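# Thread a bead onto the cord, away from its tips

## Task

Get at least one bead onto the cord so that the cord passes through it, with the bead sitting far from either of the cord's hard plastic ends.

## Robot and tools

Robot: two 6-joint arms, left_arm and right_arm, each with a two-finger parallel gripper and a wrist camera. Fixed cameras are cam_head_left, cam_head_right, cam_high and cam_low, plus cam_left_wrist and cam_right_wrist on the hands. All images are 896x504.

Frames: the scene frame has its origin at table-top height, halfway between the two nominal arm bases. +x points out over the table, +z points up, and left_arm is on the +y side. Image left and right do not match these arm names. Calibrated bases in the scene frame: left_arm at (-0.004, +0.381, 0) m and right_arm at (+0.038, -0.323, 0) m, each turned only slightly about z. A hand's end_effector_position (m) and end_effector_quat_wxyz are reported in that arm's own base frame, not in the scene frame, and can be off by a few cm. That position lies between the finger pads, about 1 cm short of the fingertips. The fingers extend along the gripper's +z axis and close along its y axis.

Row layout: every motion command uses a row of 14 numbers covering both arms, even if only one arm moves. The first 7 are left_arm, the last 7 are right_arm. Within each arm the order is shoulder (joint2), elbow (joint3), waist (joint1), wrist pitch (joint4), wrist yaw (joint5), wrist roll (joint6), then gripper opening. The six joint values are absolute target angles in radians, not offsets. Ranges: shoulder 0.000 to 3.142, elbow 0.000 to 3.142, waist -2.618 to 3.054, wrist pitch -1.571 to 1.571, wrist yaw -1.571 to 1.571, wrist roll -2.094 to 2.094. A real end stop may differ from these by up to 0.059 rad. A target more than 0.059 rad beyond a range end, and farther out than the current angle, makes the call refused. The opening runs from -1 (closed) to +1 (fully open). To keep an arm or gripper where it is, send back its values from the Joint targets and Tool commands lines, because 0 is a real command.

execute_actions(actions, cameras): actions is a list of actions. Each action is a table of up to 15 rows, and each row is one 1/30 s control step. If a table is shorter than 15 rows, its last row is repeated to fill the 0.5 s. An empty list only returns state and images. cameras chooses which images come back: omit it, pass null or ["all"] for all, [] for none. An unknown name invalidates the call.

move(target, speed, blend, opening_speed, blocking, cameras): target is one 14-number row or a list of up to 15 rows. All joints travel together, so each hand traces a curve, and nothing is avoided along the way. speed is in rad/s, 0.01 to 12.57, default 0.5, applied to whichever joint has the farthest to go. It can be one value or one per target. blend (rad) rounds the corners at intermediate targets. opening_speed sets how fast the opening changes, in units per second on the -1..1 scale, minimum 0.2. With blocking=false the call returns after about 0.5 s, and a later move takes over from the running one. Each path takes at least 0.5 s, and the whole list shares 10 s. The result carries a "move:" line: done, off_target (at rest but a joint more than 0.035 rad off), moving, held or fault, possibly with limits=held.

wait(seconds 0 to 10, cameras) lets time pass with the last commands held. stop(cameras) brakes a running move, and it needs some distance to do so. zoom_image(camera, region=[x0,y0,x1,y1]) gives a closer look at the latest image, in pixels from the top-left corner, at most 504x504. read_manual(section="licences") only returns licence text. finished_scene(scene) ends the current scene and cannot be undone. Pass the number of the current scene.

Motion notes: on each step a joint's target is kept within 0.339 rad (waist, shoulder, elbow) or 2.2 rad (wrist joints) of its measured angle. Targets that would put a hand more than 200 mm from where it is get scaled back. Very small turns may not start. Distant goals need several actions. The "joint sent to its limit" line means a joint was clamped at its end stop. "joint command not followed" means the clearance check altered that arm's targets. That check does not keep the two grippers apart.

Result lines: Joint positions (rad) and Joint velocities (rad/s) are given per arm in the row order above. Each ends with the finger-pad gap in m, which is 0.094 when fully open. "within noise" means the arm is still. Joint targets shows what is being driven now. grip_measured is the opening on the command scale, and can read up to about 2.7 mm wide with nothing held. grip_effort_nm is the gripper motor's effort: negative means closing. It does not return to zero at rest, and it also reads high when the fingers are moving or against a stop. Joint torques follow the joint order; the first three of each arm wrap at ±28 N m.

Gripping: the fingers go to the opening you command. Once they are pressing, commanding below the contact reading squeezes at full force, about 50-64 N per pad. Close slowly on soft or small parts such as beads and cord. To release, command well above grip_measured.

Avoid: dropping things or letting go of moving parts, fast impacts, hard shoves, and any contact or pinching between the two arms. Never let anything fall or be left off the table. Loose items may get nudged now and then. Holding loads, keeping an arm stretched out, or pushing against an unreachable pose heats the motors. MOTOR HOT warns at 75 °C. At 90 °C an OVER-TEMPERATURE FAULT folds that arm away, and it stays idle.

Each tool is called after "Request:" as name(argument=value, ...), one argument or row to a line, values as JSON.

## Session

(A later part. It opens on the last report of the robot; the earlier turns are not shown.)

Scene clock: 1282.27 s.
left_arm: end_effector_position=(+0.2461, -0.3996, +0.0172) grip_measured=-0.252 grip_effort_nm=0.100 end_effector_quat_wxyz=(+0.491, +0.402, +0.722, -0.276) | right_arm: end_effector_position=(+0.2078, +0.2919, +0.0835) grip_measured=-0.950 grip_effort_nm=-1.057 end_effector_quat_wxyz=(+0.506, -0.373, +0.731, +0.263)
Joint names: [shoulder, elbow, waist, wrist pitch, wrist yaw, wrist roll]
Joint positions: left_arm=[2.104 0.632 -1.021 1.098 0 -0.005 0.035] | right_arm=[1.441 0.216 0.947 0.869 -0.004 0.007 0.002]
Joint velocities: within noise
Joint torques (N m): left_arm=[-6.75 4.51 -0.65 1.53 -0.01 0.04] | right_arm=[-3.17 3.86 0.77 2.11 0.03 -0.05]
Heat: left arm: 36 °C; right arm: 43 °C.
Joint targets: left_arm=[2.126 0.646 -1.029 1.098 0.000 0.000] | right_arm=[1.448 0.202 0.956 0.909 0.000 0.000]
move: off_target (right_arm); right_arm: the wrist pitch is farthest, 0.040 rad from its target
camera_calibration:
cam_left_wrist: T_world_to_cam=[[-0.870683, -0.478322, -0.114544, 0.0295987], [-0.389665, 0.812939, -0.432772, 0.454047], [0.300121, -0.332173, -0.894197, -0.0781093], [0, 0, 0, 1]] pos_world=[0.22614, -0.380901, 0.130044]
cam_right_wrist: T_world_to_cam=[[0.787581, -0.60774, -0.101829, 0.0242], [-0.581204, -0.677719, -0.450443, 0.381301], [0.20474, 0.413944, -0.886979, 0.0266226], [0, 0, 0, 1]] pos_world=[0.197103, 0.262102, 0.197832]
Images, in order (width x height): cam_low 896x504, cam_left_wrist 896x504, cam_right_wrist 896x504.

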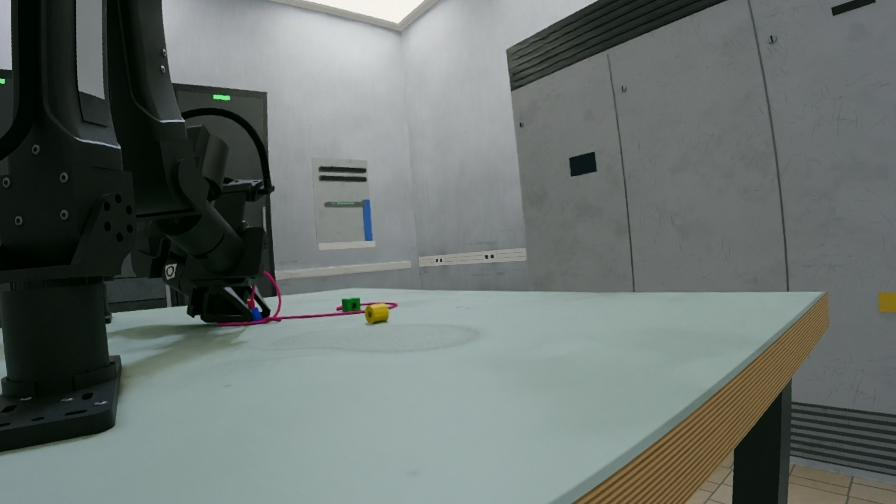

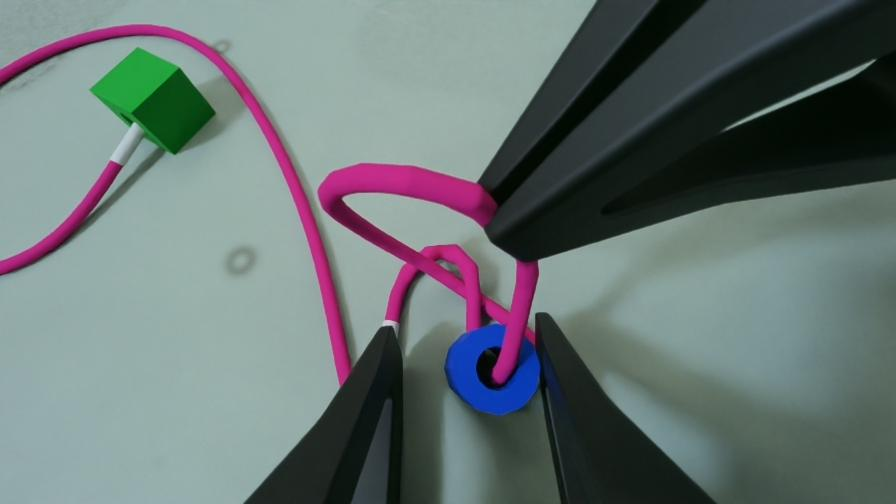

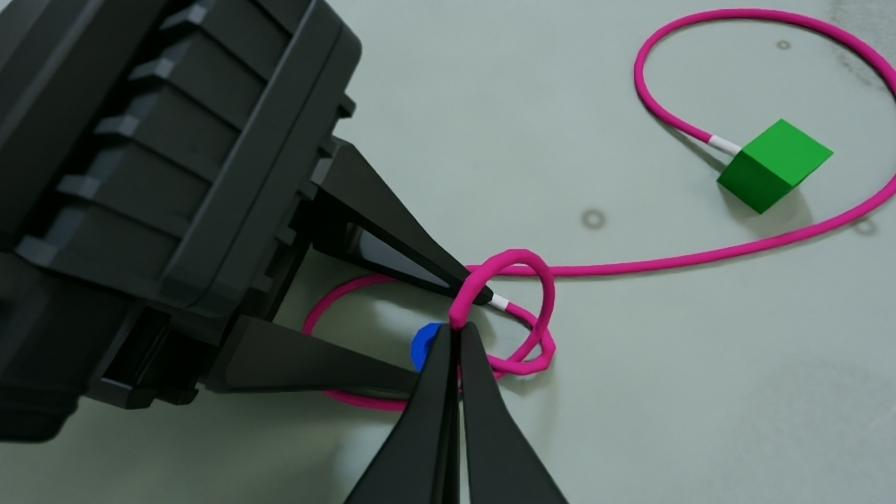

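Request:
move(
  target=[
    [1.91,0.465,-1.029,1.09,0,0,-0.25,1.448,0.2016,0.956,0.909,0,0.0,-1.0],
    [1.73,0.309,-1.029,1.07,0,0,-0.25,1.24,0.275,0.956,0.315,0,0.0,-1.0],
  ],
  speed=[0.15,0.3],
  cameras=["cam_left_wrist","cam_low","cam_right_wrist","cam_high"],
)

Request:
zoom_image(
  camera="cam_low",
  region=[200, 240, 340, 340],
)

Scene clock: 1299.50 s.
left_arm: end_effector_position=(+0.2042, -0.3311, +0.0457) grip_measured=-0.252 grip_effort_nm=0.090 end_effector_quat_wxyz=(+0.483, +0.406, +0.727, -0.271) | right_arm: end_effector_position=(+0.1788, +0.2517, +0.0325) grip_measured=-0.950 grip_effort_nm=-1.057 end_effector_quat_wxyz=(+0.374, -0.412, +0.808, +0.195)
Joint names: [shoulder, elbow, waist, wrist pitch, wrist yaw, wrist roll]
Joint positions: left_arm=[1.765 0.313 -1.021 1.056 0 -0.003 0.035] | right_arm=[1.26 0.24 0.947 0.32 -0.004 0.007 0.002]
Joint velocities: within noise
Joint torques (N m): left_arm=[-8.72 3.14 -0.66 1.63 -0.02 0.01] | right_arm=[-4.31 8.2 0.7 1.4 0.02 -0.05]
Heat: left arm: 36 °C; right arm: 42 °C.
Joint targets: left_arm=[1.730 0.309 -1.029 1.070 0.000 0.000] | right_arm=[1.240 0.275 0.956 0.315 0.000 0.000]
move: done
camera_calibration:
cam_left_wrist: T_world_to_cam=[[-0.872165, -0.475265, -0.115977, 0.0303981], [-0.392723, 0.821549, -0.41331, 0.39692], [0.291713, -0.314928, -0.903174, -0.0094461], [0, 0, 0, 1]] pos_world=[0.185147, -0.314617, 0.159045]
cam_right_wrist: T_world_to_cam=[[0.768689, -0.634016, -0.0845024, 0.0267484], [-0.639452, -0.758696, -0.124428, 0.334541], [0.0147777, 0.149682, -0.988624, 0.107713], [0, 0, 0, 1]] pos_world=[0.19177, 0.254651, 0.150375]
Images, in order (width x height): cam_high 896x504, cam_low 896x504, cam_left_wrist 896x504, cam_right_wrist 896x504.

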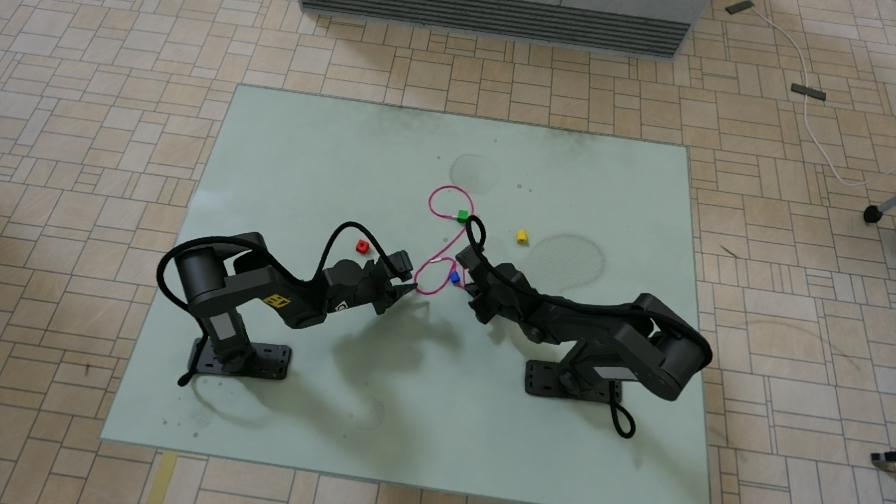

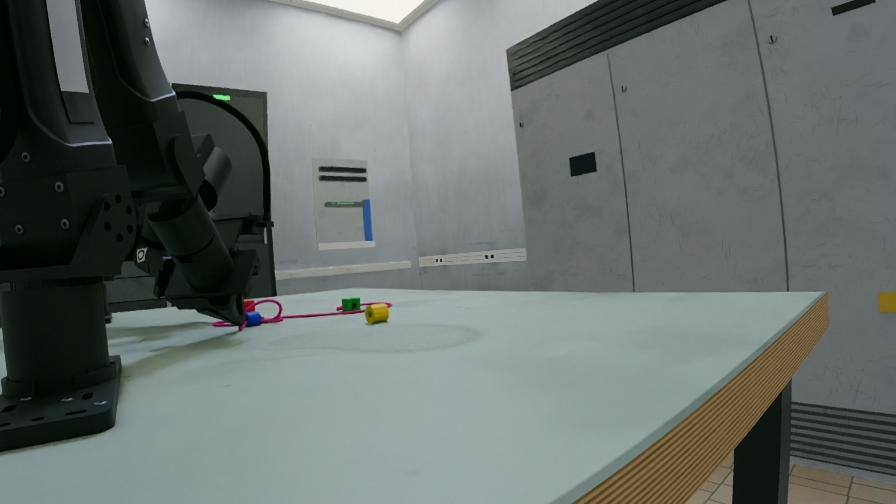

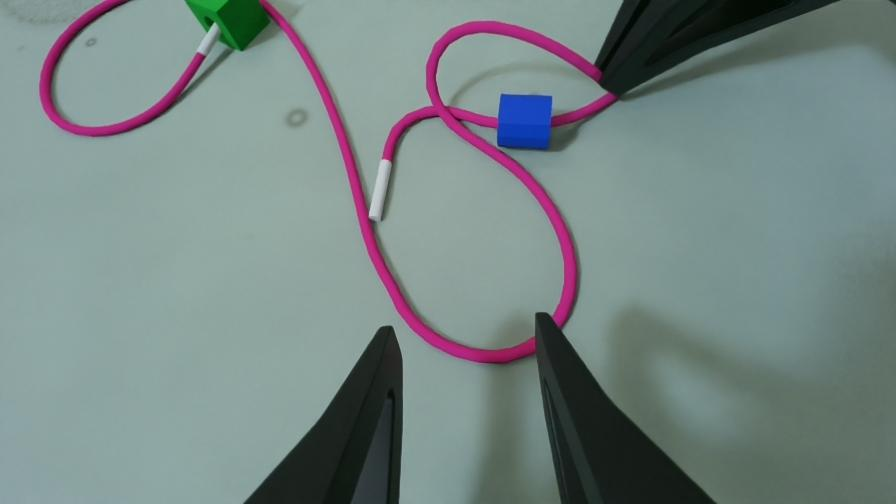

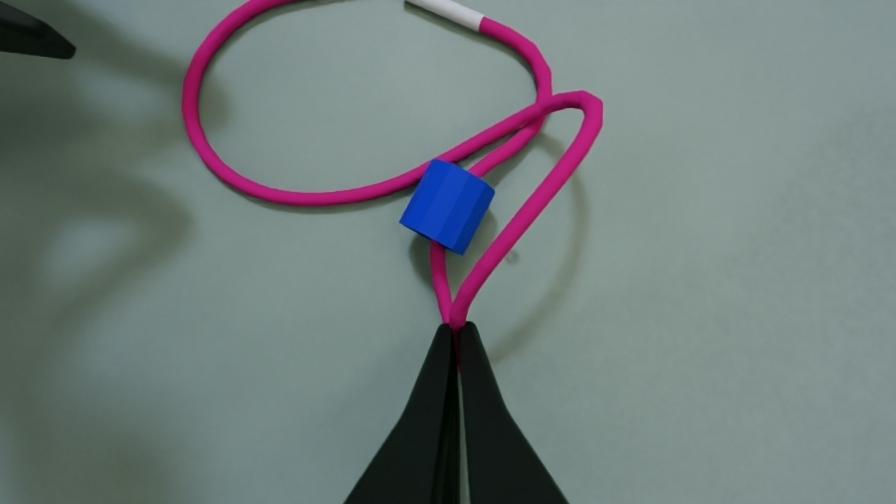

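Scaled by 3.600 from the camera's 896x504 image, which has a finer 1280x720 frame.

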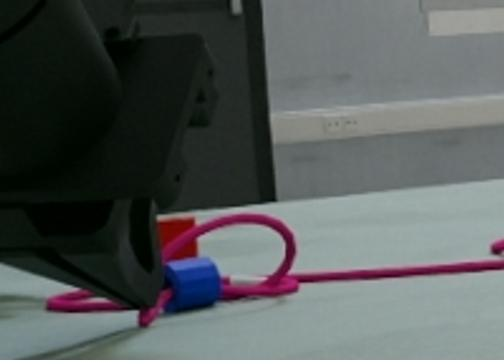

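Request:
move(
  target=[
    [1.73,0.309,-1.029,1.07,0,0,-0.25,1.298,0.275,0.956,0.315,0,0.0,-1.0],
    [1.73,0.309,-1.029,1.07,0,0,-0.25,1.298,0.275,0.956,0.315,0,0.0,-0.35],
    [1.66,0.309,-1.029,1.07,0,0,-0.25,0.74,0.257,0.956,-0.217,0,0.0,-0.35],
  ],
  speed=[0.15,0.15,0.35],
  opening_speed=0.6,
  cameras=["cam_left_wrist","cam_right_wrist","cam_high"],
)

Request:
zoom_image(
  camera="cam_high",
  region=[390, 170, 530, 310],
)

Scene clock: 1319.13 s.
left_arm: end_effector_position=(+0.2063, -0.3346, +0.0714) grip_measured=-0.252 grip_effort_nm=0.090 end_effector_quat_wxyz=(+0.508, +0.396, +0.710, -0.285) | right_arm: end_effector_position=(+0.1483, +0.2101, +0.0692) grip_measured=-0.353 grip_effort_nm=0.125 end_effector_quat_wxyz=(+0.364, -0.415, +0.812, +0.191)
Joint names: [shoulder, elbow, waist, wrist pitch, wrist yaw, wrist roll]
Joint positions: left_arm=[1.694 0.313 -1.021 1.054 0 -0.003 0.035] | right_arm=[0.753 0.251 0.949 -0.222 -0.004 0.007 0.03]
Joint velocities: within noise
Joint torques (N m): left_arm=[-8.38 3.49 -0.65 1.68 -0.02 0.01] | right_arm=[-1.07 7.32 0.51 1.43 0.02 -0.05]
Heat: left arm: 36 °C; right arm: 38 °C.
Joint targets: left_arm=[1.660 0.309 -1.029 1.070 0.000 0.000] | right_arm=[0.740 0.257 0.956 -0.217 0.000 0.000]
move: done
camera_calibration:
cam_left_wrist: T_world_to_cam=[[-0.867964, -0.482126, -0.119132, 0.0306913], [-0.376801, 0.795578, -0.474423, 0.403739], [0.32351, -0.366893, -0.872199, -0.0140606], [0, 0, 0, 1]] pos_world=[0.183317, -0.311568, 0.182936]
cam_right_wrist: T_world_to_cam=[[0.768748, -0.634155, -0.0829142, 0.0268507], [-0.639552, -0.762143, -0.100554, 0.287144], [0.000574635, 0.130329, -0.991471, 0.157055], [0, 0, 0, 1]] pos_world=[0.162912, 0.215404, 0.186816]
Images, in order (width x height): cam_high 896x504, cam_left_wrist 896x504, cam_right_wrist 896x504.

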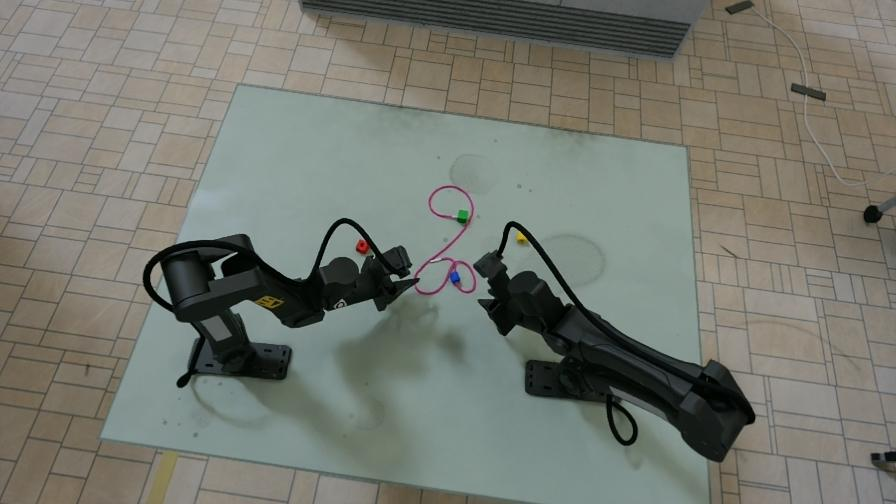

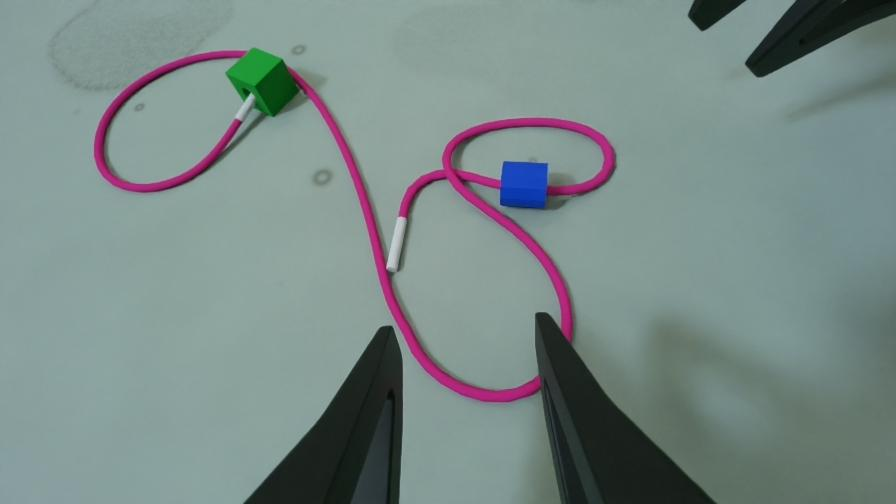

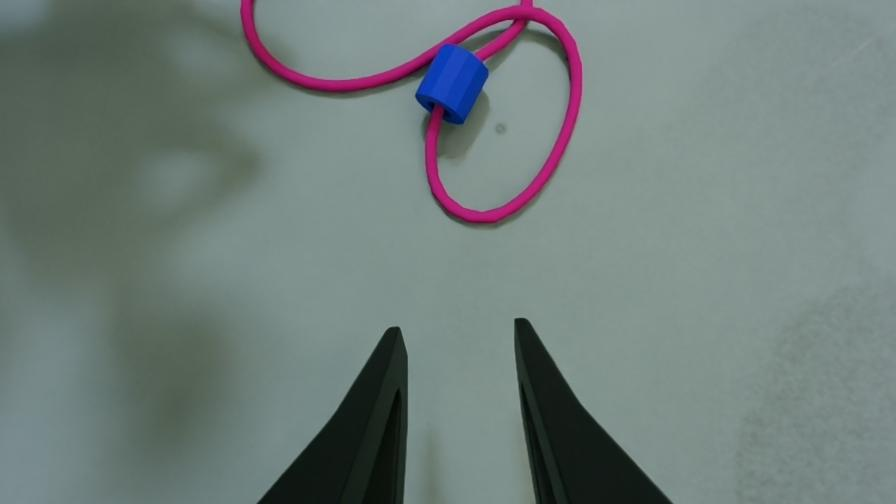

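Scaled by 3.600 from the camera's 896x504 image, which has a finer 1280x720 frame.

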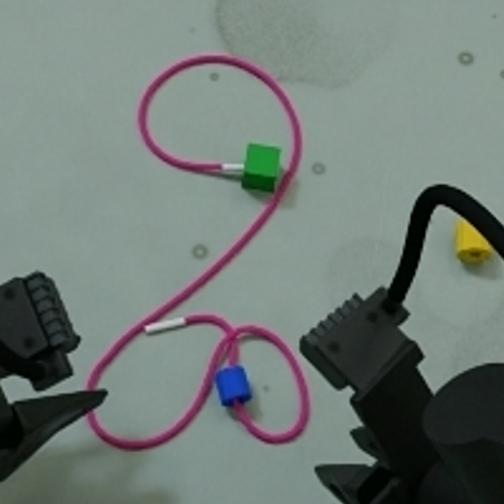

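Request:
finished_scene(
  scene=2,
)

The scene is finished: the task was done.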